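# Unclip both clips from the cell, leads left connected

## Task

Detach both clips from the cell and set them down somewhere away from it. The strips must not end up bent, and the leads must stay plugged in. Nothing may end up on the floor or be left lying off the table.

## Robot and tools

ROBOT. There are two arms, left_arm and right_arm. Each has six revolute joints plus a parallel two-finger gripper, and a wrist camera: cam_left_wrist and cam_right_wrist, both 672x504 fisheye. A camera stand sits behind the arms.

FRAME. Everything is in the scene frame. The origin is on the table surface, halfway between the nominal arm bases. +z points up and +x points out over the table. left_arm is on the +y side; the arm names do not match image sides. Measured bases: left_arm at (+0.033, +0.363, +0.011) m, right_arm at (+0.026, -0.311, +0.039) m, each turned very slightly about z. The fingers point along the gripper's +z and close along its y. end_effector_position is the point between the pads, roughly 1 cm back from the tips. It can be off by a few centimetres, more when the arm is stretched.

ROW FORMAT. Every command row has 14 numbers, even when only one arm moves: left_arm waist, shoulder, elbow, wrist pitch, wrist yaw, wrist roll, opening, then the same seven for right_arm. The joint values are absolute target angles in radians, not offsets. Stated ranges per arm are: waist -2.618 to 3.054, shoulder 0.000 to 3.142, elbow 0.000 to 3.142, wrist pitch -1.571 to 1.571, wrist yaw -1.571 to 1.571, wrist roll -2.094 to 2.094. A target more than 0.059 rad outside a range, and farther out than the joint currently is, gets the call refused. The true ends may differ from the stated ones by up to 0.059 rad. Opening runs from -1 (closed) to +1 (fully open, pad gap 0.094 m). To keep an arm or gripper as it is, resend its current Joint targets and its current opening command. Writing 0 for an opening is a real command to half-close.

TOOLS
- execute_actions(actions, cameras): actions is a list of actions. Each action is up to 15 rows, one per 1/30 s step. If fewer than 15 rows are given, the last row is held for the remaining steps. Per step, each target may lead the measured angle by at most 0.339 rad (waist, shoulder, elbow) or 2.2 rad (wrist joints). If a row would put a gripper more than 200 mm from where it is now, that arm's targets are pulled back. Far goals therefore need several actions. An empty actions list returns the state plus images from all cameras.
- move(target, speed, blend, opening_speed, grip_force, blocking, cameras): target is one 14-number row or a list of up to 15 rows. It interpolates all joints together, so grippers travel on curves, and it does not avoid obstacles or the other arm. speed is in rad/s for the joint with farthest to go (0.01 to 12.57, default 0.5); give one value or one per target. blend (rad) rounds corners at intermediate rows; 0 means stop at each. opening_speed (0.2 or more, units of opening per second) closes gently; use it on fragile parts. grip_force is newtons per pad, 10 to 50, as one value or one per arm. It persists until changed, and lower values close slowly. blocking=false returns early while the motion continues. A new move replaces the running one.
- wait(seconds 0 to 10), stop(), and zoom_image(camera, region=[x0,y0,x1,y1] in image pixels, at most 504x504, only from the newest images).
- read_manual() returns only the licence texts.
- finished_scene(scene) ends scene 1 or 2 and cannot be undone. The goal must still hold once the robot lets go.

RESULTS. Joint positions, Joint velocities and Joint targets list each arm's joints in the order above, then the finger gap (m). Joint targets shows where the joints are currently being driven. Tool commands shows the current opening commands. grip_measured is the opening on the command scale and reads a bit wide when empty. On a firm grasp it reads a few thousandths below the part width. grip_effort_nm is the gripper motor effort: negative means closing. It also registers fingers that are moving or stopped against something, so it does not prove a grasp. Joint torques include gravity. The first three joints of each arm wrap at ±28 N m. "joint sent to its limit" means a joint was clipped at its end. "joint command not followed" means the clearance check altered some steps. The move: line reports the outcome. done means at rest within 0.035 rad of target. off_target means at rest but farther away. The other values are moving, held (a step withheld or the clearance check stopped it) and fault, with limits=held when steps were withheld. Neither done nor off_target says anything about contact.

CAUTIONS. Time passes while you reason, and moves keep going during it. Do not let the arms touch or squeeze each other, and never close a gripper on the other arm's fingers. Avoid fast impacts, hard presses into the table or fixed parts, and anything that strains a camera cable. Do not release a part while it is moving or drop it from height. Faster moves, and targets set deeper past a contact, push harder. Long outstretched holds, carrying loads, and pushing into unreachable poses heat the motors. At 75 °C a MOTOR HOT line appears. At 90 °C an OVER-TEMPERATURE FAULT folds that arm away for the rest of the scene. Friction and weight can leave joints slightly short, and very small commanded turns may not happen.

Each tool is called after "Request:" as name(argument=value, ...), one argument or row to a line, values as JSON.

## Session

Request:
execute_actions(
  actions=[],
)

Scene clock: 0.00 s.
left_arm: end_effector_position=(+0.4753, +0.2732, +0.2875) grip_measured=+1.000 grip_effort_nm=n/a end_effector_quat_wxyz=(+0.599, -0.179, +0.775, +0.088) | right_arm: end_effector_position=(+0.4704, -0.1542, +0.2478) grip_measured=+1.000 grip_effort_nm=n/a end_effector_quat_wxyz=(+0.475, +0.257, +0.833, +0.120)
Joint positions: left_arm=[-0.492 1.51 1.172 -0.062 -0.818 -0.381 0.094] | right_arm=[0.53 1.603 1.221 -0.239 0.469 0.86 0.094]
Joint velocities: within noise
Joint torques (N m): no reading
Heat: left arm: 27 °C; right arm: 27 °C.
Joint targets: left_arm=[-0.492 1.502 1.183 -0.060 -0.818 -0.381] | right_arm=[0.530 1.591 1.233 -0.235 0.470 0.859]
Tool commands: left_gripper/opening=+1.0 right_gripper/opening=+1.0

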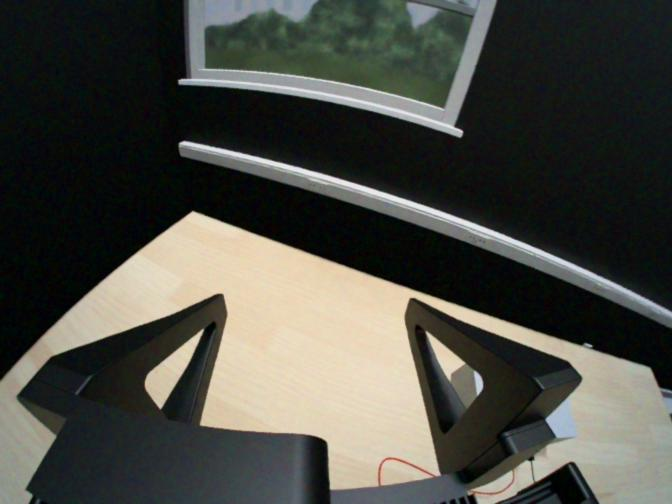

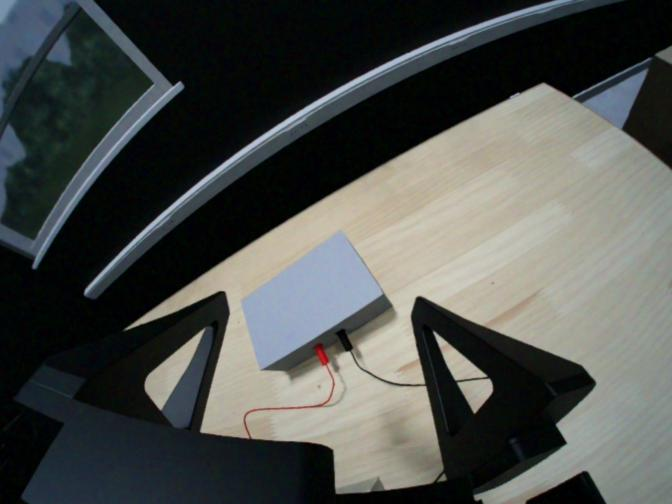

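Request:
move(
  target=[-0.7,1.3,1.3,-1.1,0,0,0,0.5,1.3,1.3,-1.1,0,0,0],
  cameras=["all"],
  speed=0.8,
)

Request:
zoom_image(
  camera="cam_left_wrist",
  region=[320, 100, 520, 250],
)

Request:
zoom_image(
  camera="cam_right_wrist",
  region=[100, 120, 300, 270],
)

Scene clock: 6.37 s.
left_arm: end_effector_position=(+0.2711, +0.1696, +0.2032) grip_measured=+0.003 grip_effort_nm=-0.10 end_effector_quat_wxyz=(+0.204, +0.325, +0.921, -0.069) | right_arm: end_effector_position=(+0.2949, -0.1707, +0.2301) grip_measured=+0.002 grip_effort_nm=-0.11 end_effector_quat_wxyz=(+0.205, -0.228, +0.951, +0.048)
Joint positions: left_arm=[-0.695 1.319 1.272 -1.089 -0.009 -0.007 0.047] | right_arm=[0.509 1.316 1.266 -1.097 0.008 0.012 0.047]
Joint torques (N m): left_arm=[-0.4 -5.78 9.95 1.19 0.1 -0.01] | right_arm=[-1.16 -6.11 10.02 1.34 -0.12 -0.2]
Heat: left arm: 28 °C; right arm: 28 °C.
Joint targets: left_arm=[-0.700 1.300 1.300 -1.100 0.000 0.000] | right_arm=[0.500 1.300 1.300 -1.100 0.000 0.000]
move: done

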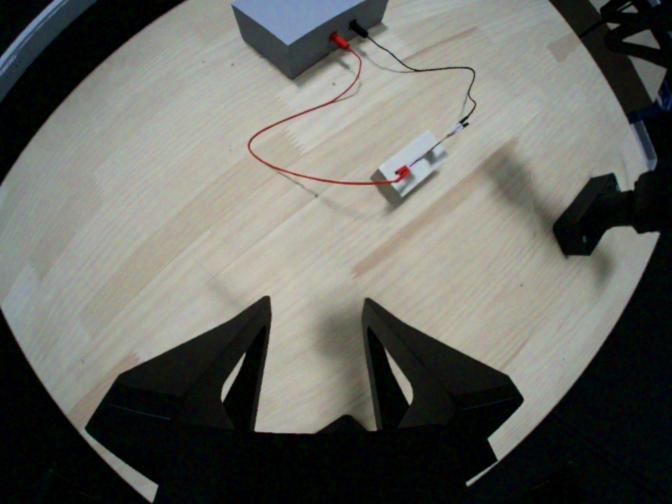

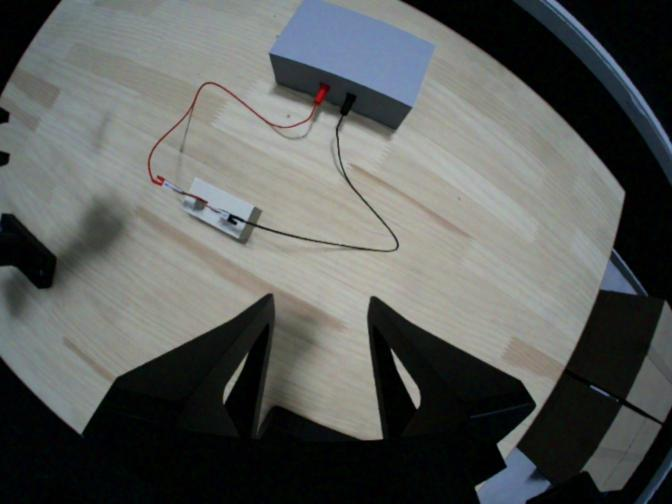

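Scaled by 2.520 from the camera's 672x504 image, which has a finer 960x720 frame.

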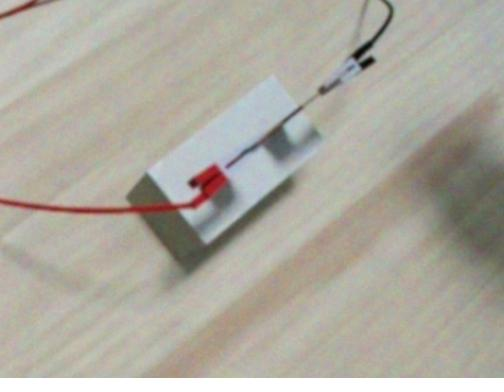

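Scaled by 2.520 from the camera's 672x504 image, which has a finer 960x720 frame.

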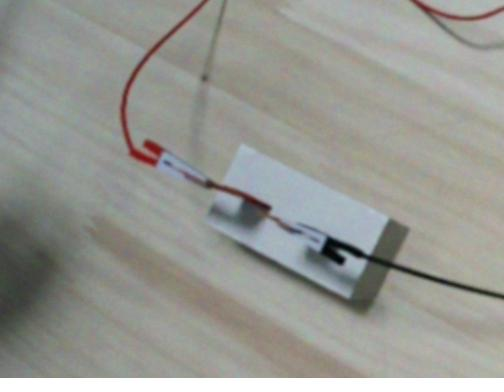

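Request:
move(
  target=[-0.568,1.70,1.42,-0.985,0.445,0.972,0,0.5,1.3,1.3,-1.1,0,0,0],
  cameras=["all"],
  speed=0.8,
)

Request:
zoom_image(
  camera="cam_left_wrist",
  region=[230, 100, 450, 320],
)

Request:
zoom_image(
  camera="cam_right_wrist",
  region=[100, 120, 300, 270],
)

Scene clock: 21.27 s.
left_arm: end_effector_position=(+0.3022, +0.1045, +0.1492) grip_measured=+0.003 grip_effort_nm=-0.10 end_effector_quat_wxyz=(+0.173, +0.692, +0.677, -0.183) | right_arm: end_effector_position=(+0.2949, -0.1707, +0.2301) grip_measured=+0.002 grip_effort_nm=-0.12 end_effector_quat_wxyz=(+0.205, -0.228, +0.951, +0.048)
Joint positions: left_arm=[-0.575 1.687 1.392 -1.001 0.434 0.964 0.047] | right_arm=[0.509 1.316 1.266 -1.097 0.008 0.012 0.047]
Joint torques (N m): left_arm=[0.51 -6.13 9.78 1.12 0.35 0.01] | right_arm=[-1.17 -6.06 10.07 1.34 -0.11 -0.19]
Heat: left arm: 28 °C; right arm: 29 °C.
Joint targets: left_arm=[-0.568 1.700 1.420 -0.985 0.445 0.972] | right_arm=[0.500 1.300 1.300 -1.100 0.000 0.000]
move: done

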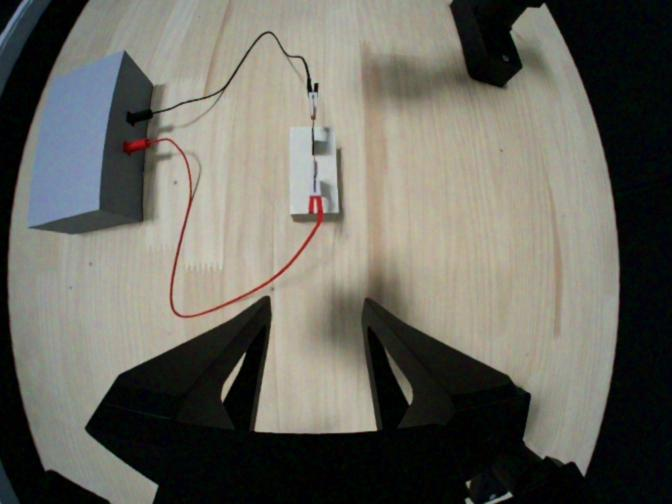

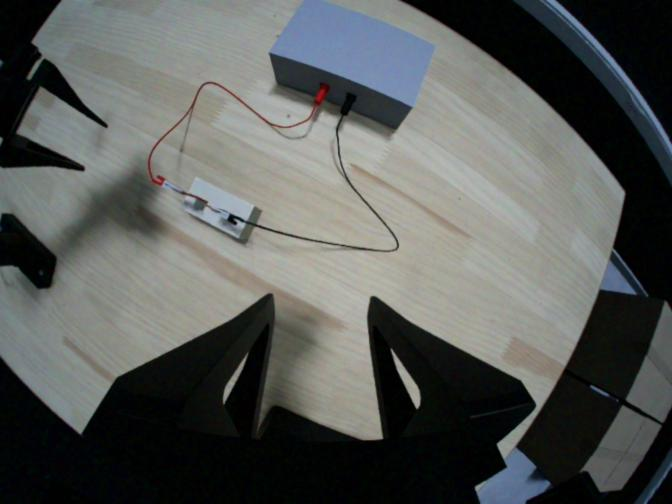

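Scaled by 2.291 from the camera's 672x504 image, which has a finer 960x720 frame.

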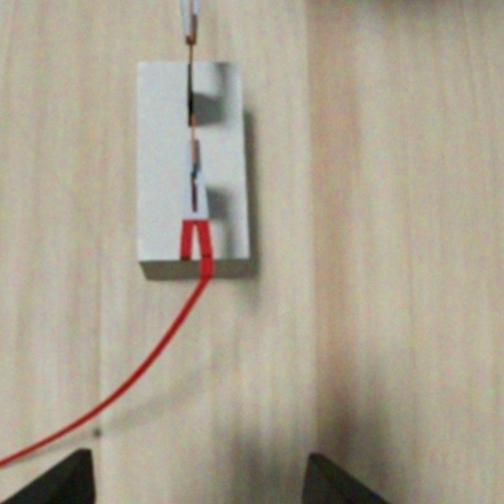

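Scaled by 2.520 from the camera's 672x504 image, which has a finer 960x720 frame.

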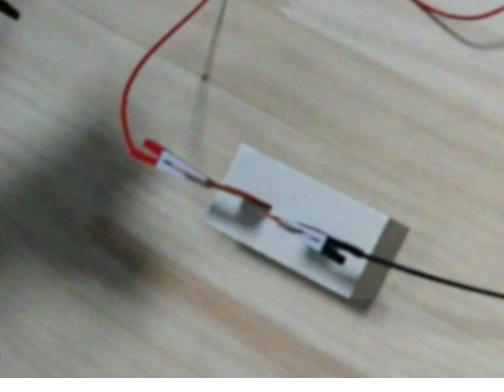

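Request:
move(
  target=[-0.687,1.808,1.42,-0.833,0.394,0.861,0,0.5,1.3,1.3,-1.1,0,0,0],
  cameras=["cam_left_wrist"],
  speed=0.4,
)

Request:
zoom_image(
  camera="cam_left_wrist",
  region=[230, 160, 450, 380],
)

Scene clock: 41.57 s.
left_arm: end_effector_position=(+0.3035, +0.0575, +0.1193) grip_measured=+0.003 grip_effort_nm=-0.10 end_effector_quat_wxyz=(+0.175, +0.699, +0.670, -0.180) | right_arm: end_effector_position=(+0.2949, -0.1707, +0.2301) grip_measured=+0.002 grip_effort_nm=-0.12 end_effector_quat_wxyz=(+0.205, -0.228, +0.951, +0.048)
Joint positions: left_arm=[-0.686 1.795 1.396 -0.85 0.4 0.868 0.047] | right_arm=[0.509 1.316 1.266 -1.097 0.008 0.012 0.047]
Joint torques (N m): left_arm=[-0.06 -7.01 9.5 1.24 0.16 -0.17] | right_arm=[-1.17 -6.09 10.02 1.34 -0.11 -0.19]
Heat: left arm: 29 °C; right arm: 30 °C.
Joint targets: left_arm=[-0.687 1.808 1.420 -0.833 0.394 0.861] | right_arm=[0.500 1.300 1.300 -1.100 0.000 0.000]
move: done
Images, in order (width x height): cam_left_wrist 672x504.

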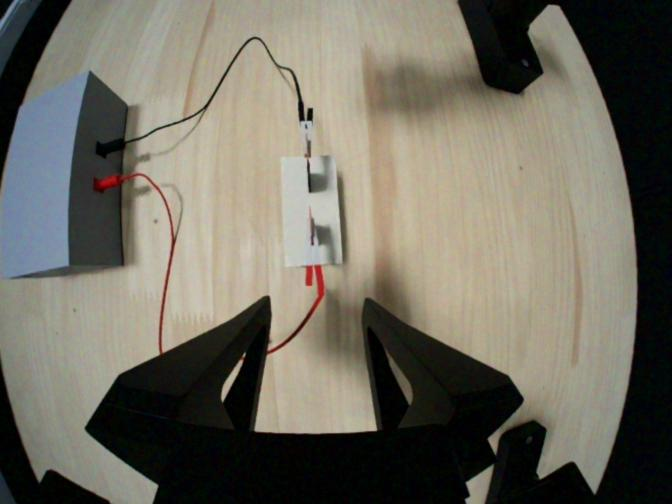

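Scaled by 2.291 from the camera's 672x504 image, which has a finer 960x720 frame.

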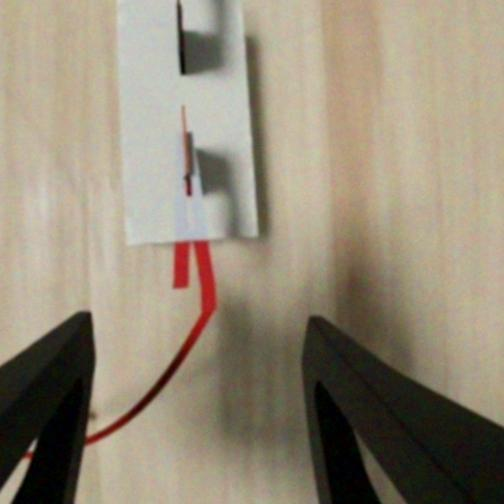

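Request:
move(
  target=[-0.709,1.851,1.354,-0.748,0.386,0.834,0,0.5,1.3,1.3,-1.1,0,0,0],
  cameras=["cam_left_wrist"],
  speed=0.2,
)

Request:
zoom_image(
  camera="cam_left_wrist",
  region=[230, 160, 450, 380],
)

Scene clock: 52.00 s.
left_arm: end_effector_position=(+0.3057, +0.0489, +0.0973) grip_measured=+0.003 grip_effort_nm=-0.10 end_effector_quat_wxyz=(+0.174, +0.695, +0.674, -0.180) | right_arm: end_effector_position=(+0.2949, -0.1707, +0.2301) grip_measured=+0.002 grip_effort_nm=-0.12 end_effector_quat_wxyz=(+0.205, -0.228, +0.951, +0.048)
Joint positions: left_arm=[-0.702 1.837 1.359 -0.765 0.392 0.841 0.047] | right_arm=[0.509 1.316 1.266 -1.097 0.008 0.012 0.047]
Joint torques (N m): left_arm=[-0.5 -7.16 6.86 1.24 0.16 -0.17] | right_arm=[-1.14 -6.08 10.03 1.35 -0.12 -0.2]
Heat: left arm: 30 °C; right arm: 31 °C.
Joint targets: left_arm=[-0.709 1.851 1.354 -0.748 0.386 0.834] | right_arm=[0.500 1.300 1.300 -1.100 0.000 0.000]
move: done
Images, in order (width x height): cam_left_wrist 672x504.

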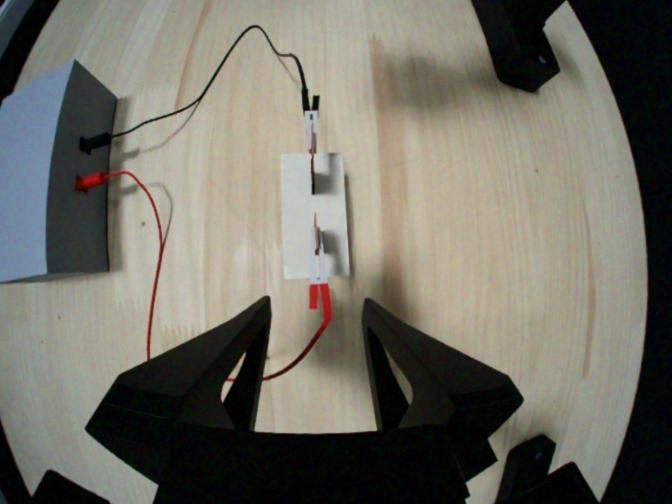

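Scaled by 2.291 from the camera's 672x504 image, which has a finer 960x720 frame.

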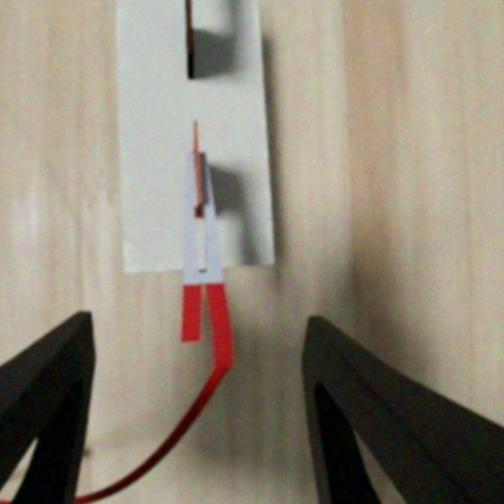

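Request:
move(
  target=[-0.714,1.851,1.354,-0.748,0.386,0.834,-0.5,0.5,1.3,1.3,-1.1,0,0,0],
  cameras=["cam_left_wrist"],
  speed=0.2,
  opening_speed=0.5,
)

Request:
zoom_image(
  camera="cam_left_wrist",
  region=[230, 160, 450, 380],
)

Scene clock: 57.00 s.
left_arm: end_effector_position=(+0.3046, +0.0479, +0.0973) grip_measured=-0.498 grip_effort_nm=-0.10 end_effector_quat_wxyz=(+0.174, +0.696, +0.673, -0.180) | right_arm: end_effector_position=(+0.2949, -0.1707, +0.2301) grip_measured=+0.002 grip_effort_nm=-0.11 end_effector_quat_wxyz=(+0.205, -0.228, +0.951, +0.048)
Joint positions: left_arm=[-0.706 1.837 1.359 -0.764 0.392 0.84 0.024] | right_arm=[0.509 1.316 1.266 -1.097 0.008 0.012 0.047]
Joint torques (N m): left_arm=[-0.58 -7.15 6.82 1.25 0.16 -0.16] | right_arm=[-1.18 -6.06 10.06 1.34 -0.11 -0.2]
Heat: left arm: 30 °C; right arm: 32 °C.
Joint targets: left_arm=[-0.714 1.851 1.354 -0.748 0.386 0.834] | right_arm=[0.500 1.300 1.300 -1.100 0.000 0.000]
move: done
Images, in order (width x height): cam_left_wrist 672x504.

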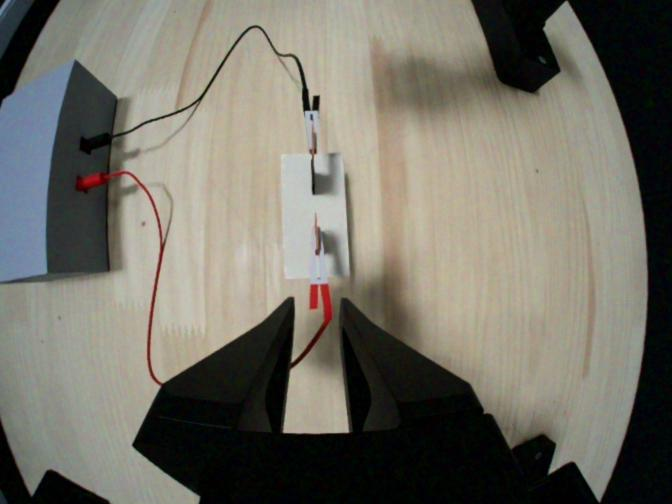

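Scaled by 2.291 from the camera's 672x504 image, which has a finer 960x720 frame.

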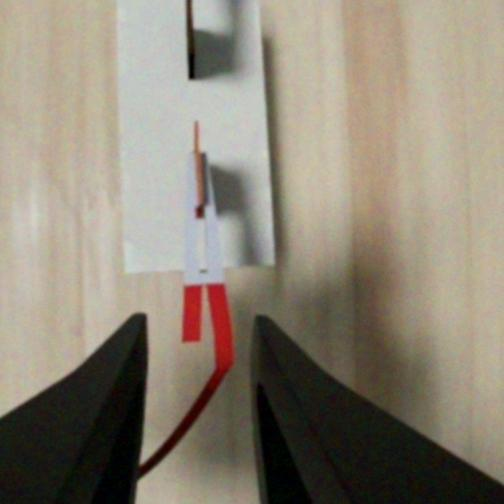

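Request:
move(
  target=[
    [-0.719,1.851,1.354,-0.748,0.386,0.834,-0.5,0.5,1.3,1.3,-1.1,0,0,0],
    [-0.719,1.851,1.354,-0.748,0.386,0.834,-0.84,0.5,1.3,1.3,-1.1,0,0,0],
  ],
  cameras=["cam_left_wrist"],
  speed=0.2,
  opening_speed=0.3,
)

Request:
zoom_image(
  camera="cam_left_wrist",
  region=[230, 160, 450, 380],
)

Scene clock: 63.37 s.
left_arm: end_effector_position=(+0.3030, +0.0462, +0.0973) grip_measured=-0.831 grip_effort_nm=-0.45 end_effector_quat_wxyz=(+0.174, +0.698, +0.671, -0.180) | right_arm: end_effector_position=(+0.2949, -0.1707, +0.2301) grip_measured=+0.002 grip_effort_nm=-0.11 end_effector_quat_wxyz=(+0.205, -0.228, +0.951, +0.048)
Joint positions: left_arm=[-0.712 1.837 1.359 -0.763 0.391 0.84 0.008] | right_arm=[0.509 1.316 1.266 -1.097 0.008 0.012 0.047]
Joint torques (N m): left_arm=[-0.51 -7.16 6.82 1.24 0.16 -0.16] | right_arm=[-1.13 -6.08 10.06 1.34 -0.11 -0.2]
Heat: left arm: 30 °C; right arm: 32 °C.
Joint targets: left_arm=[-0.719 1.851 1.354 -0.748 0.386 0.834] | right_arm=[0.500 1.300 1.300 -1.100 0.000 0.000]
move: done
Images, in order (width x height): cam_left_wrist 672x504.

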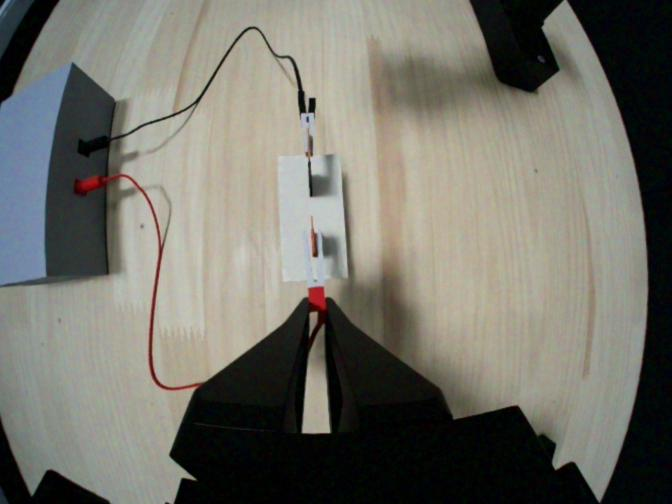

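Scaled by 2.291 from the camera's 672x504 image, which has a finer 960x720 frame.

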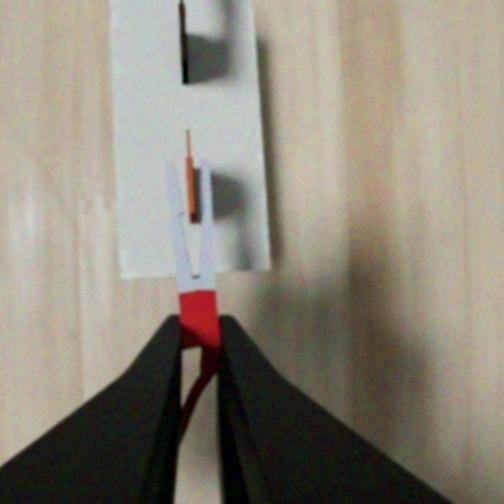

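Request:
move(
  target=[
    [-0.709,1.800,1.350,-0.748,0.394,0.848,-0.84,0.5,1.3,1.3,-1.1,0,0,0],
    [-0.636,1.737,1.278,-0.765,0.422,0.914,-0.84,0.5,1.3,1.3,-1.1,0,0,0],
    [-0.560,1.688,1.220,-0.79,0.444,0.993,-0.84,0.5,1.3,1.3,-1.1,0,0,0],
  ],
  cameras=["cam_left_wrist"],
  speed=0.15,
  blend=0.02,
)

Scene clock: 82.93 s.
left_arm: end_effector_position=(+0.3105, +0.1040, +0.0996) grip_measured=-0.831 grip_effort_nm=-0.45 end_effector_quat_wxyz=(+0.186, +0.696, +0.671, -0.177) | right_arm: end_effector_position=(+0.2949, -0.1707, +0.2301) grip_measured=+0.002 grip_effort_nm=-0.12 end_effector_quat_wxyz=(+0.205, -0.228, +0.951, +0.048)
Joint positions: left_arm=[-0.565 1.723 1.228 -0.779 0.432 0.985 0.008] | right_arm=[0.509 1.316 1.266 -1.097 0.008 0.012 0.047]
Joint torques (N m): left_arm=[0.36 -10.06 6.48 0.83 0.34 0] | right_arm=[-1.16 -6.09 10.04 1.34 -0.12 -0.2]
Heat: left arm: 32 °C; right arm: 33 °C.
Joint targets: left_arm=[-0.560 1.688 1.220 -0.790 0.444 0.993] | right_arm=[0.500 1.300 1.300 -1.100 0.000 0.000]
move: done
Images, in order (width x height): cam_left_wrist 672x504.

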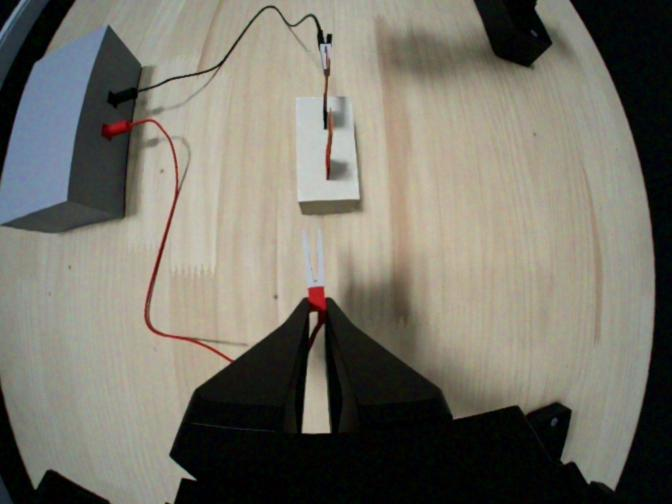

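Request:
move(
  target=[-0.46,1.838,1.053,-0.518,0.444,0.993,-0.84,0.5,1.3,1.3,-1.1,0,0,0],
  cameras=["cam_left_wrist"],
  speed=0.3,
)

Scene clock: 89.70 s.
left_arm: end_effector_position=(+0.3288, +0.1352, +0.0291) grip_measured=-0.831 grip_effort_nm=-0.45 end_effector_quat_wxyz=(+0.182, +0.661, +0.707, -0.172) | right_arm: end_effector_position=(+0.2949, -0.1707, +0.2301) grip_measured=+0.002 grip_effort_nm=-0.12 end_effector_quat_wxyz=(+0.205, -0.228, +0.951, +0.048)
Joint positions: left_arm=[-0.466 1.825 1.057 -0.535 0.434 0.985 0.008] | right_arm=[0.509 1.316 1.266 -1.097 0.008 0.012 0.047]
Joint torques (N m): left_arm=[0.39 -6.58 6.13 1.08 0.33 0] | right_arm=[-1.18 -6.06 10.03 1.34 -0.11 -0.2]
Heat: left arm: 33 °C; right arm: 34 °C.
Joint targets: left_arm=[-0.460 1.838 1.053 -0.518 0.444 0.993] | right_arm=[0.500 1.300 1.300 -1.100 0.000 0.000]
move: done
Images, in order (width x height): cam_left_wrist 672x504.

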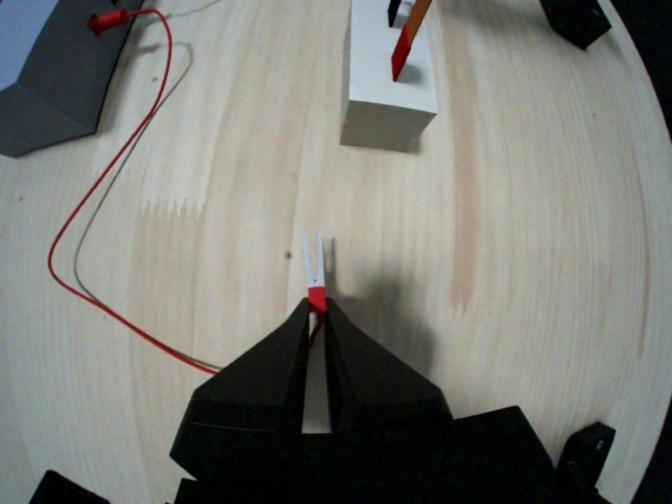

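Lower 17 mm, slowly, then release and lift.

Request:
move(
  target=[
    [-0.46,1.874,1.021,-0.447,0.444,0.993,-0.84,0.5,1.3,1.3,-1.1,0,0,0],
    [-0.46,1.874,1.021,-0.447,0.444,0.993,-0.35,0.5,1.3,1.3,-1.1,0,0,0],
  ],
  cameras=["cam_left_wrist"],
  speed=0.05,
  opening_speed=0.4,
)

Scene clock: 96.33 s.
left_arm: end_effector_position=(+0.3309, +0.1341, +0.0145) grip_measured=-0.353 grip_effort_nm=0.16 end_effector_quat_wxyz=(+0.187, +0.662, +0.706, -0.171) | right_arm: end_effector_position=(+0.2948, -0.1707, +0.2300) grip_measured=+0.002 grip_effort_nm=-0.11 end_effector_quat_wxyz=(+0.205, -0.228, +0.951, +0.048)
Joint positions: left_arm=[-0.466 1.857 1.028 -0.464 0.434 0.986 0.03] | right_arm=[0.509 1.316 1.266 -1.097 0.008 0.012 0.047]
Joint torques (N m): left_arm=[0.42 -6.35 5.74 1.14 0.34 -0.02] | right_arm=[-1.16 -6.09 10.03 1.35 -0.12 -0.19]
Heat: left arm: 33 °C; right arm: 34 °C.
Joint targets: left_arm=[-0.460 1.874 1.021 -0.447 0.444 0.993] | right_arm=[0.500 1.300 1.300 -1.100 0.000 0.000]
move: done
Images, in order (width x height): cam_left_wrist 672x504.

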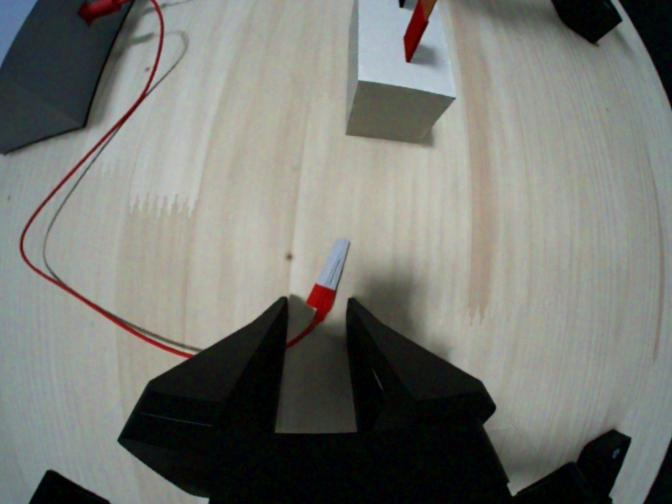

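Request:
move(
  target=[
    [-0.46,1.838,1.053,-0.518,0.444,0.993,-0.35,0.5,1.3,1.3,-1.1,0,0,0],
    [-0.46,1.688,1.22,-0.79,0.444,0.993,-0.35,0.5,1.3,1.3,-1.1,-0.1,-0.3,0],
    [0.3,1.1,1.3,-0.9,0,0,-0.3,0.445,1.645,1.20,-0.89,-0.455,-1.095,0],
  ],
  cameras=["all"],
  speed=[0.15,0.5,0.7],
  blend=0.03,
)

Request:
zoom_image(
  camera="cam_right_wrist",
  region=[230, 100, 450, 320],
)

Scene clock: 111.47 s.
left_arm: end_effector_position=(+0.3389, +0.4562, +0.2983) grip_measured=-0.303 grip_effort_nm=0.16 end_effector_quat_wxyz=(+0.410, -0.132, +0.901, +0.060) | right_arm: end_effector_position=(+0.3043, -0.1013, +0.1435) grip_measured=+0.002 grip_effort_nm=-0.12 end_effector_quat_wxyz=(-0.178, +0.683, -0.688, -0.170)
Joint positions: left_arm=[0.294 1.105 1.278 -0.89 0.008 0.007 0.033] | right_arm=[0.453 1.642 1.211 -0.905 -0.443 -1.082 0.047]
Joint torques (N m): left_arm=[0.42 -3.19 9.51 1.9 -0.09 -0.17] | right_arm=[-1.16 -7.35 5.72 1.14 -0.43 -0.21]
Heat: left arm: 32 °C; right arm: 35 °C.
Joint targets: left_arm=[0.300 1.100 1.300 -0.900 0.000 0.000] | right_arm=[0.445 1.645 1.200 -0.890 -0.455 -1.095]
move: done

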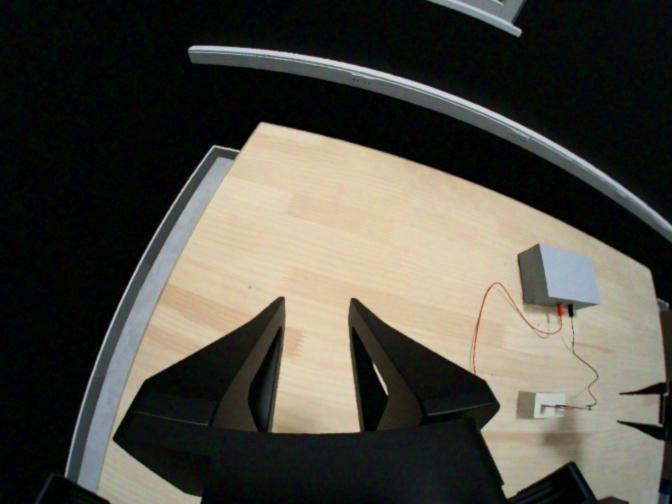

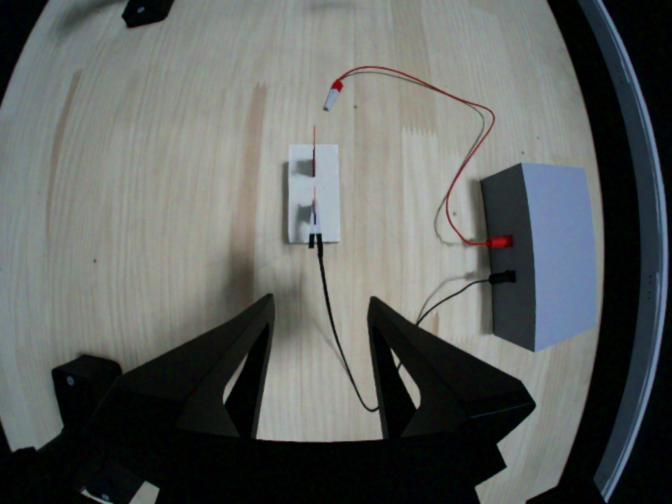

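Scaled by 2.291 from the camera's 672x504 image, which has a finer 960x720 frame.

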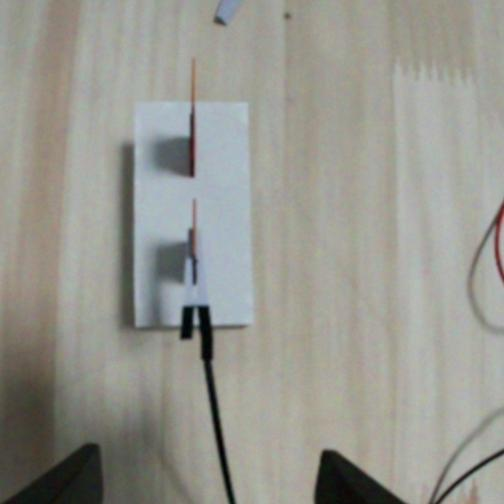

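Request:
move(
  target=[0.3,1.1,1.3,-0.9,0,0,-0.3,0.529,1.702,1.106,-0.710,-0.418,-0.979,0],
  cameras=["cam_right_wrist"],
  speed=0.3,
)

Request:
zoom_image(
  camera="cam_right_wrist",
  region=[230, 160, 450, 380],
)

Scene clock: 124.43 s.
left_arm: end_effector_position=(+0.3389, +0.4562, +0.2983) grip_measured=-0.303 grip_effort_nm=0.16 end_effector_quat_wxyz=(+0.410, -0.132, +0.901, +0.060) | right_arm: end_effector_position=(+0.3008, -0.0795, +0.1062) grip_measured=+0.002 grip_effort_nm=-0.11 end_effector_quat_wxyz=(-0.176, +0.677, -0.694, -0.171)
Joint positions: left_arm=[0.294 1.105 1.278 -0.89 0.008 0.007 0.033] | right_arm=[0.523 1.697 1.117 -0.726 -0.423 -0.99 0.047]
Joint torques (N m): left_arm=[0.44 -3.15 9.51 1.9 -0.09 -0.18] | right_arm=[0.29 -7.58 5.55 1.2 -0.25 0.05]
Heat: left arm: 31 °C; right arm: 34 °C.
Joint targets: left_arm=[0.300 1.100 1.300 -0.900 0.000 0.000] | right_arm=[0.529 1.702 1.106 -0.710 -0.418 -0.979]
move: done
Images, in order (width x height): cam_right_wrist 672x504.

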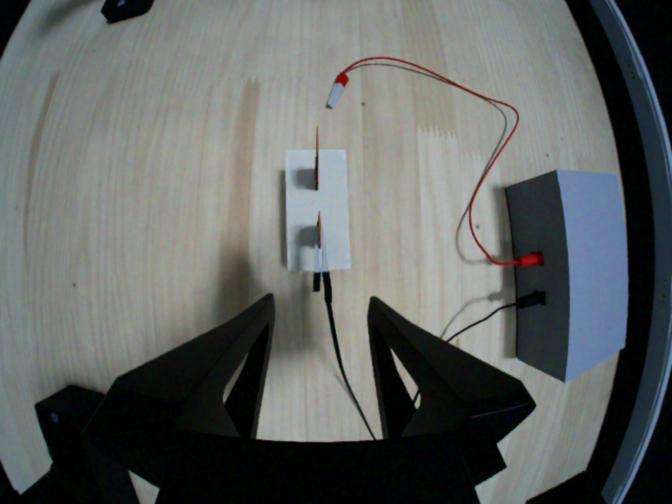

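Scaled by 2.291 from the camera's 672x504 image, which has a finer 960x720 frame.

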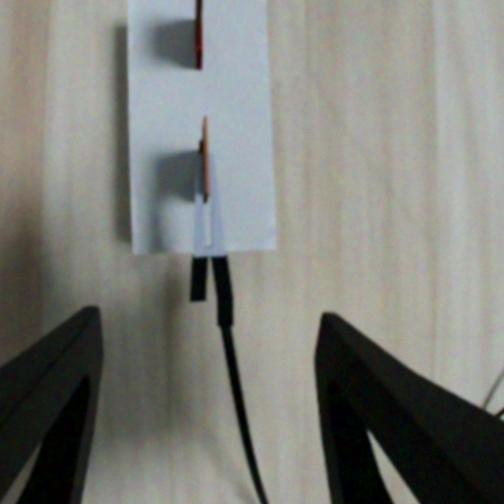

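Request:
move(
  target=[0.3,1.1,1.3,-0.9,0,0,-0.3,0.550,1.724,1.098,-0.672,-0.411,-0.957,0],
  cameras=["cam_right_wrist"],
  speed=0.2,
)

Request:
zoom_image(
  camera="cam_right_wrist",
  region=[230, 160, 450, 380],
)

Scene clock: 136.07 s.
left_arm: end_effector_position=(+0.3389, +0.4562, +0.2983) grip_measured=-0.303 grip_effort_nm=0.16 end_effector_quat_wxyz=(+0.410, -0.132, +0.901, +0.060) | right_arm: end_effector_position=(+0.3016, -0.0725, +0.0993) grip_measured=+0.002 grip_effort_nm=-0.12 end_effector_quat_wxyz=(-0.177, +0.676, -0.695, -0.170)
Joint positions: left_arm=[0.294 1.105 1.278 -0.89 0.008 0.007 0.033] | right_arm=[0.542 1.717 1.11 -0.688 -0.417 -0.968 0.047]
Joint torques (N m): left_arm=[0.43 -3.17 9.51 1.9 -0.09 -0.18] | right_arm=[0.46 -7.57 5.46 1.21 -0.24 0.05]
Heat: left arm: 32 °C; right arm: 34 °C.
Joint targets: left_arm=[0.300 1.100 1.300 -0.900 0.000 0.000] | right_arm=[0.550 1.724 1.098 -0.672 -0.411 -0.957]
move: done
Images, in order (width x height): cam_right_wrist 672x504.

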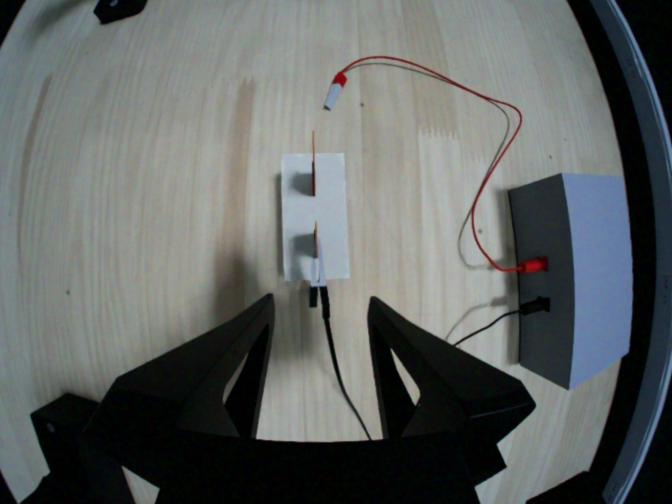

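Scaled by 2.291 from the camera's 672x504 image, which has a finer 960x720 frame.

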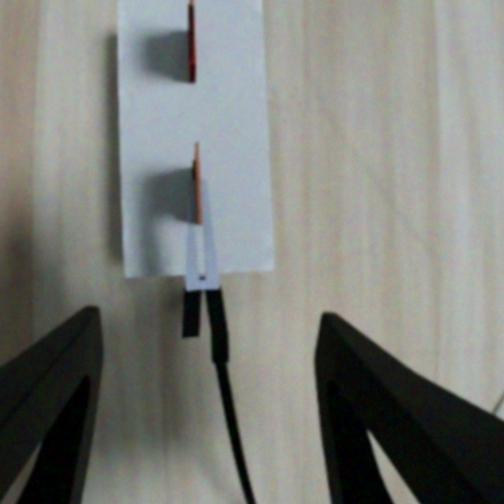

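Request:
move(
  target=[
    [0.3,1.1,1.3,-0.9,0,0,-0.3,0.556,1.728,1.090,-0.661,-0.407,-0.952,0],
    [0.3,1.1,1.3,-0.9,0,0,-0.3,0.556,1.728,1.090,-0.661,-0.407,-0.952,-0.5],
  ],
  cameras=["cam_right_wrist"],
  speed=0.2,
  opening_speed=0.5,
)

Request:
zoom_image(
  camera="cam_right_wrist",
  region=[230, 160, 450, 380],
)

Scene clock: 147.47 s.
left_arm: end_effector_position=(+0.3389, +0.4562, +0.2983) grip_measured=-0.303 grip_effort_nm=0.16 end_effector_quat_wxyz=(+0.410, -0.132, +0.901, +0.060) | right_arm: end_effector_position=(+0.3011, -0.0720, +0.0974) grip_measured=-0.498 grip_effort_nm=-0.11 end_effector_quat_wxyz=(-0.177, +0.676, -0.695, -0.168)
Joint positions: left_arm=[0.294 1.105 1.278 -0.89 0.008 0.007 0.033] | right_arm=[0.546 1.717 1.102 -0.677 -0.412 -0.963 0.024]
Joint torques (N m): left_arm=[0.42 -3.19 9.47 1.9 -0.09 -0.17] | right_arm=[0.68 -7.21 5.41 1.22 -0.25 0.05]
Heat: left arm: 33 °C; right arm: 33 °C.
Joint targets: left_arm=[0.300 1.100 1.300 -0.900 0.000 0.000] | right_arm=[0.556 1.728 1.090 -0.661 -0.407 -0.952]
move: done
Images, in order (width x height): cam_right_wrist 672x504.

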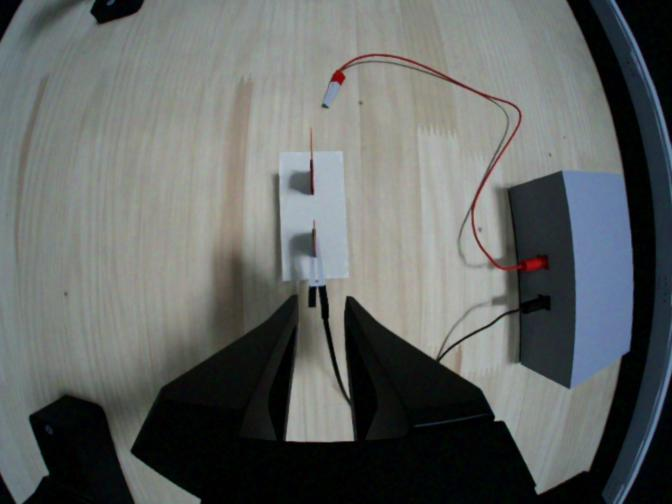

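Scaled by 2.291 from the camera's 672x504 image, which has a finer 960x720 frame.

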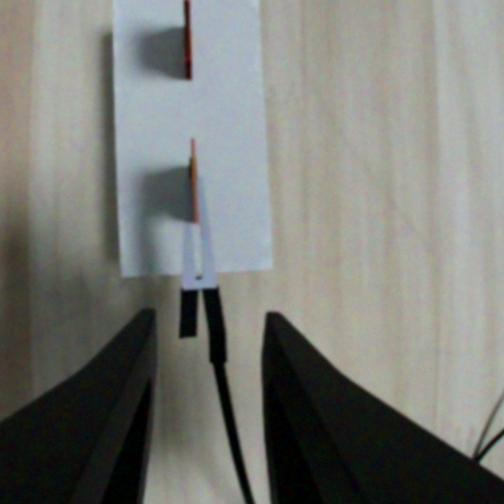

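Request:
move(
  target=[
    [0.3,1.1,1.3,-0.9,0,0,-0.3,0.556,1.728,1.090,-0.661,-0.435,-0.952,-0.5],
    [0.3,1.1,1.3,-0.9,0,0,-0.3,0.556,1.728,1.090,-0.661,-0.435,-0.952,-0.87],
  ],
  cameras=["cam_right_wrist"],
  speed=0.2,
  opening_speed=0.25,
)

Request:
zoom_image(
  camera="cam_right_wrist",
  region=[230, 160, 450, 380],
)

Scene clock: 154.70 s.
left_arm: end_effector_position=(+0.3389, +0.4562, +0.2983) grip_measured=-0.303 grip_effort_nm=0.16 end_effector_quat_wxyz=(+0.410, -0.132, +0.901, +0.060) | right_arm: end_effector_position=(+0.3001, -0.0704, +0.0982) grip_measured=-0.865 grip_effort_nm=-0.74 end_effector_quat_wxyz=(-0.179, +0.676, -0.694, -0.174)
Joint positions: left_arm=[0.294 1.105 1.278 -0.89 0.008 0.007 0.033] | right_arm=[0.546 1.717 1.102 -0.677 -0.424 -0.963 0.006]
Joint torques (N m): left_arm=[0.46 -3.17 9.48 1.9 -0.09 -0.17] | right_arm=[0.69 -7.17 5.42 1.22 -0.41 0.06]
Heat: left arm: 33 °C; right arm: 34 °C.
Joint targets: left_arm=[0.300 1.100 1.300 -0.900 0.000 0.000] | right_arm=[0.556 1.728 1.090 -0.661 -0.435 -0.952]
move: done
Images, in order (width x height): cam_right_wrist 672x504.

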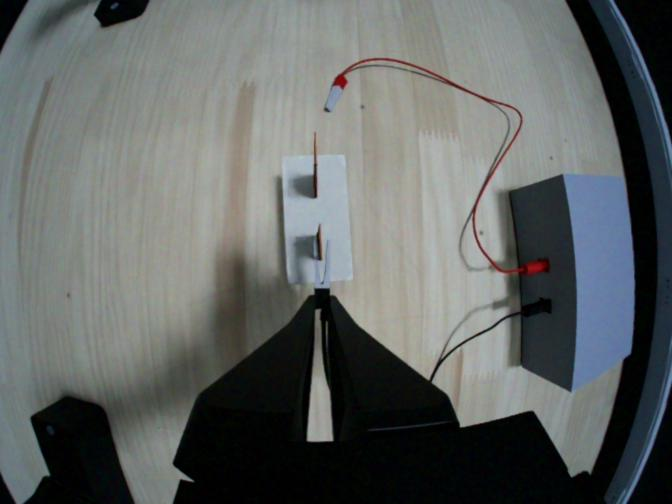

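Scaled by 2.291 from the camera's 672x504 image, which has a finer 960x720 frame.

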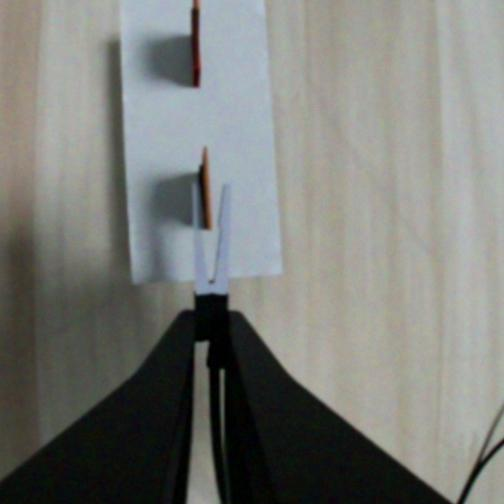

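Request:
move(
  target=[
    [0.3,1.1,1.3,-0.9,0,0,-0.3,0.541,1.69,1.090,-0.680,-0.435,-0.972,-0.87],
    [0.3,1.1,1.3,-0.9,0,0,-0.3,0.454,1.648,1.059,-0.731,-0.455,-1.081,-0.87],
    [0.3,1.1,1.3,-0.9,0,0,-0.3,0.36,1.614,1.026,-0.775,-0.474,-1.184,-0.87],
  ],
  cameras=["cam_right_wrist"],
  speed=0.15,
  blend=0.02,
)

Scene clock: 166.17 s.
left_arm: end_effector_position=(+0.3389, +0.4562, +0.2983) grip_measured=-0.303 grip_effort_nm=0.16 end_effector_quat_wxyz=(+0.410, -0.132, +0.901, +0.060) | right_arm: end_effector_position=(+0.3009, -0.1304, +0.1008) grip_measured=-0.865 grip_effort_nm=-0.70 end_effector_quat_wxyz=(-0.179, +0.681, -0.689, -0.170)
Joint positions: left_arm=[0.294 1.105 1.278 -0.89 0.008 0.007 0.033] | right_arm=[0.366 1.643 1.038 -0.77 -0.462 -1.171 0.006]
Joint torques (N m): left_arm=[0.46 -3.21 9.51 1.9 -0.09 -0.18] | right_arm=[-0.92 -9.92 5.27 0.8 -0.44 -0.2]
Heat: left arm: 34 °C; right arm: 35 °C.
Joint targets: left_arm=[0.300 1.100 1.300 -0.900 0.000 0.000] | right_arm=[0.360 1.614 1.026 -0.775 -0.474 -1.184]
move: done; blend cut to 0.019 rad at target 1
Images, in order (width x height): cam_right_wrist 672x504.

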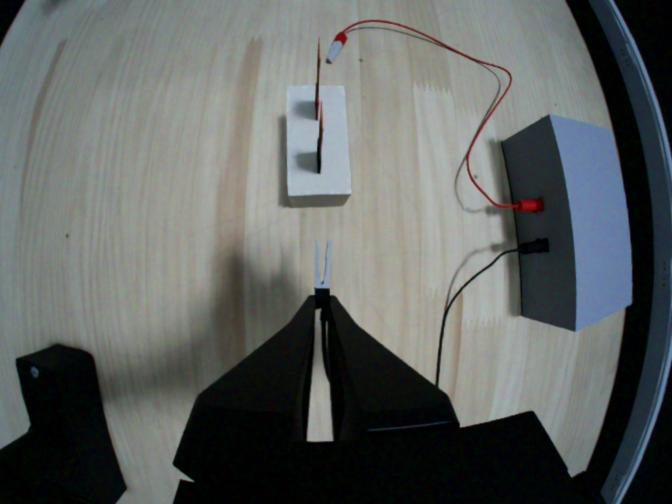

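Request:
move(
  target=[0.3,1.1,1.3,-0.9,0,0,-0.3,0.28,1.792,0.876,-0.470,-0.474,-1.184,-0.87],
  speed=0.3,
)

Request:
move(
  target=[0.3,1.1,1.3,-0.9,0,0,-0.3,0.28,1.838,0.849,-0.397,-0.474,-1.184,-0.87],
  cameras=["cam_right_wrist"],
  speed=0.06,
)

Scene clock: 173.47 s.
left_arm: end_effector_position=(+0.3389, +0.4562, +0.2983) grip_measured=-0.303 grip_effort_nm=0.16 end_effector_quat_wxyz=(+0.410, -0.132, +0.901, +0.060) | right_arm: end_effector_position=(+0.3122, -0.1528, +0.0299) grip_measured=-0.870 grip_effort_nm=-0.84 end_effector_quat_wxyz=(-0.180, +0.653, -0.716, -0.166)
Joint positions: left_arm=[0.294 1.105 1.278 -0.89 0.008 0.007 0.033] | right_arm=[0.288 1.787 0.885 -0.486 -0.464 -1.172 0.006]
Joint torques (N m): left_arm=[0.42 -3.19 9.47 1.9 -0.1 -0.17] | right_arm=[-1.09 -7.51 4.71 1.05 -0.43 -0.21]
Heat: left arm: 34 °C; right arm: 36 °C.
Joint targets: left_arm=[0.300 1.100 1.300 -0.900 0.000 0.000] | right_arm=[0.280 1.792 0.876 -0.470 -0.474 -1.184]
move: done

Scene clock: 175.13 s.
left_arm: end_effector_position=(+0.3389, +0.4562, +0.2983) grip_measured=-0.303 grip_effort_nm=0.16 end_effector_quat_wxyz=(+0.410, -0.132, +0.901, +0.060) | right_arm: end_effector_position=(+0.3132, -0.1526, +0.0142) grip_measured=-0.867 grip_effort_nm=-0.78 end_effector_quat_wxyz=(-0.182, +0.653, -0.716, -0.165)
Joint positions: left_arm=[0.294 1.105 1.278 -0.89 0.008 0.007 0.033] | right_arm=[0.288 1.83 0.86 -0.413 -0.464 -1.172 0.006]
Joint velocities: left_arm=[within noise] | right_arm=[-0.007 0.002 -0.007 -0.022 0.037 0.007 -0.004]
Joint torques (N m): left_arm=[0.43 -3.18 9.47 1.9 -0.09 -0.18] | right_arm=[-1.11 -7.38 4.36 1.04 -0.43 -0.2]
Heat: left arm: 34 °C; right arm: 36 °C.
Joint targets: left_arm=[0.300 1.100 1.300 -0.900 0.000 0.000] | right_arm=[0.280 1.838 0.849 -0.397 -0.474 -1.184]
move: done
Images, in order (width x height): cam_right_wrist 672x504.

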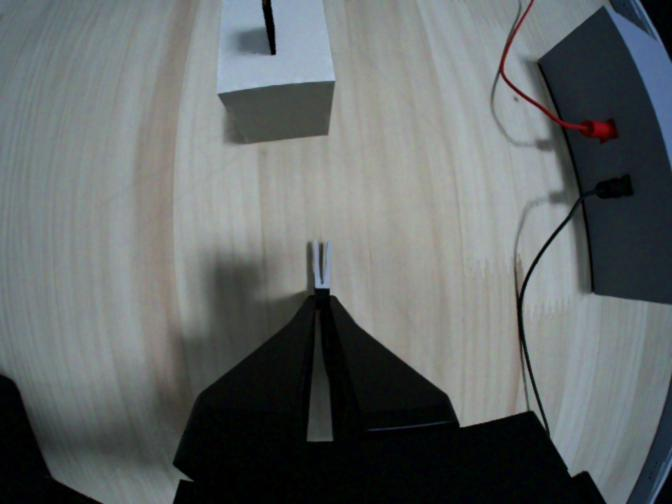

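Request:
move(
  target=[
    [0.3,1.1,1.3,-0.9,0,0,-0.3,0.28,1.838,0.849,-0.397,-0.474,-1.184,-0.87],
    [0.3,1.1,1.3,-0.9,0,0,-0.3,0.28,1.838,0.849,-0.397,-0.474,-1.184,-0.35],
    [0.3,1.1,1.3,-0.9,0,0,-0.3,0.28,1.76,0.90,-0.52,-0.474,-1.184,-0.35],
    [0.3,1.1,1.3,-0.9,0,0,-0.3,0.28,1.3,1.0,-0.8,-0.474,-1.184,-0.35],
  ],
  cameras=["cam_right_wrist"],
  speed=[0.1,0.1,0.15,0.5],
  opening_speed=0.5,
)

Request:
zoom_image(
  camera="cam_right_wrist",
  region=[200, 50, 500, 350],
)

Scene clock: 184.47 s.
left_arm: end_effector_position=(+0.3388, +0.4562, +0.2983) grip_measured=-0.303 grip_effort_nm=0.16 end_effector_quat_wxyz=(+0.410, -0.132, +0.901, +0.060) | right_arm: end_effector_position=(+0.2953, -0.1572, +0.1754) grip_measured=-0.352 grip_effort_nm=0.12 end_effector_quat_wxyz=(-0.288, +0.662, -0.683, -0.109)
Joint positions: left_arm=[0.294 1.105 1.278 -0.89 0.008 0.007 0.033] | right_arm=[0.288 1.309 0.972 -0.796 -0.465 -1.172 0.03]
Joint torques (N m): left_arm=[0.43 -3.17 9.48 1.9 -0.09 -0.17] | right_arm=[-1.06 -5.61 9.59 1.26 -0.39 -0.17]
Heat: left arm: 35 °C; right arm: 36 °C.
Joint targets: left_arm=[0.300 1.100 1.300 -0.900 0.000 0.000] | right_arm=[0.280 1.300 1.000 -0.800 -0.474 -1.184]
move: done
Images, in order (width x height): cam_right_wrist 672x504.

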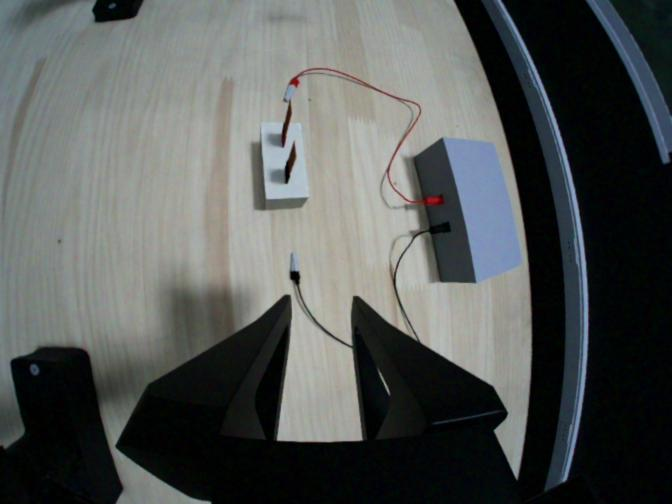

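Scaled by 1.680 from the camera's 672x504 image, which has a finer 960x720 frame.

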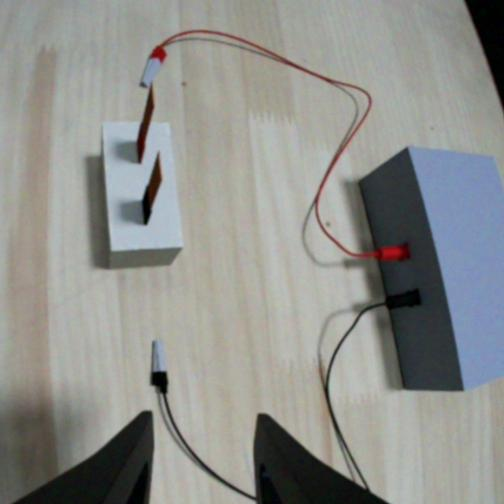

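Request:
finished_scene(
  scene=2,
)

The scene is finished: the task was done.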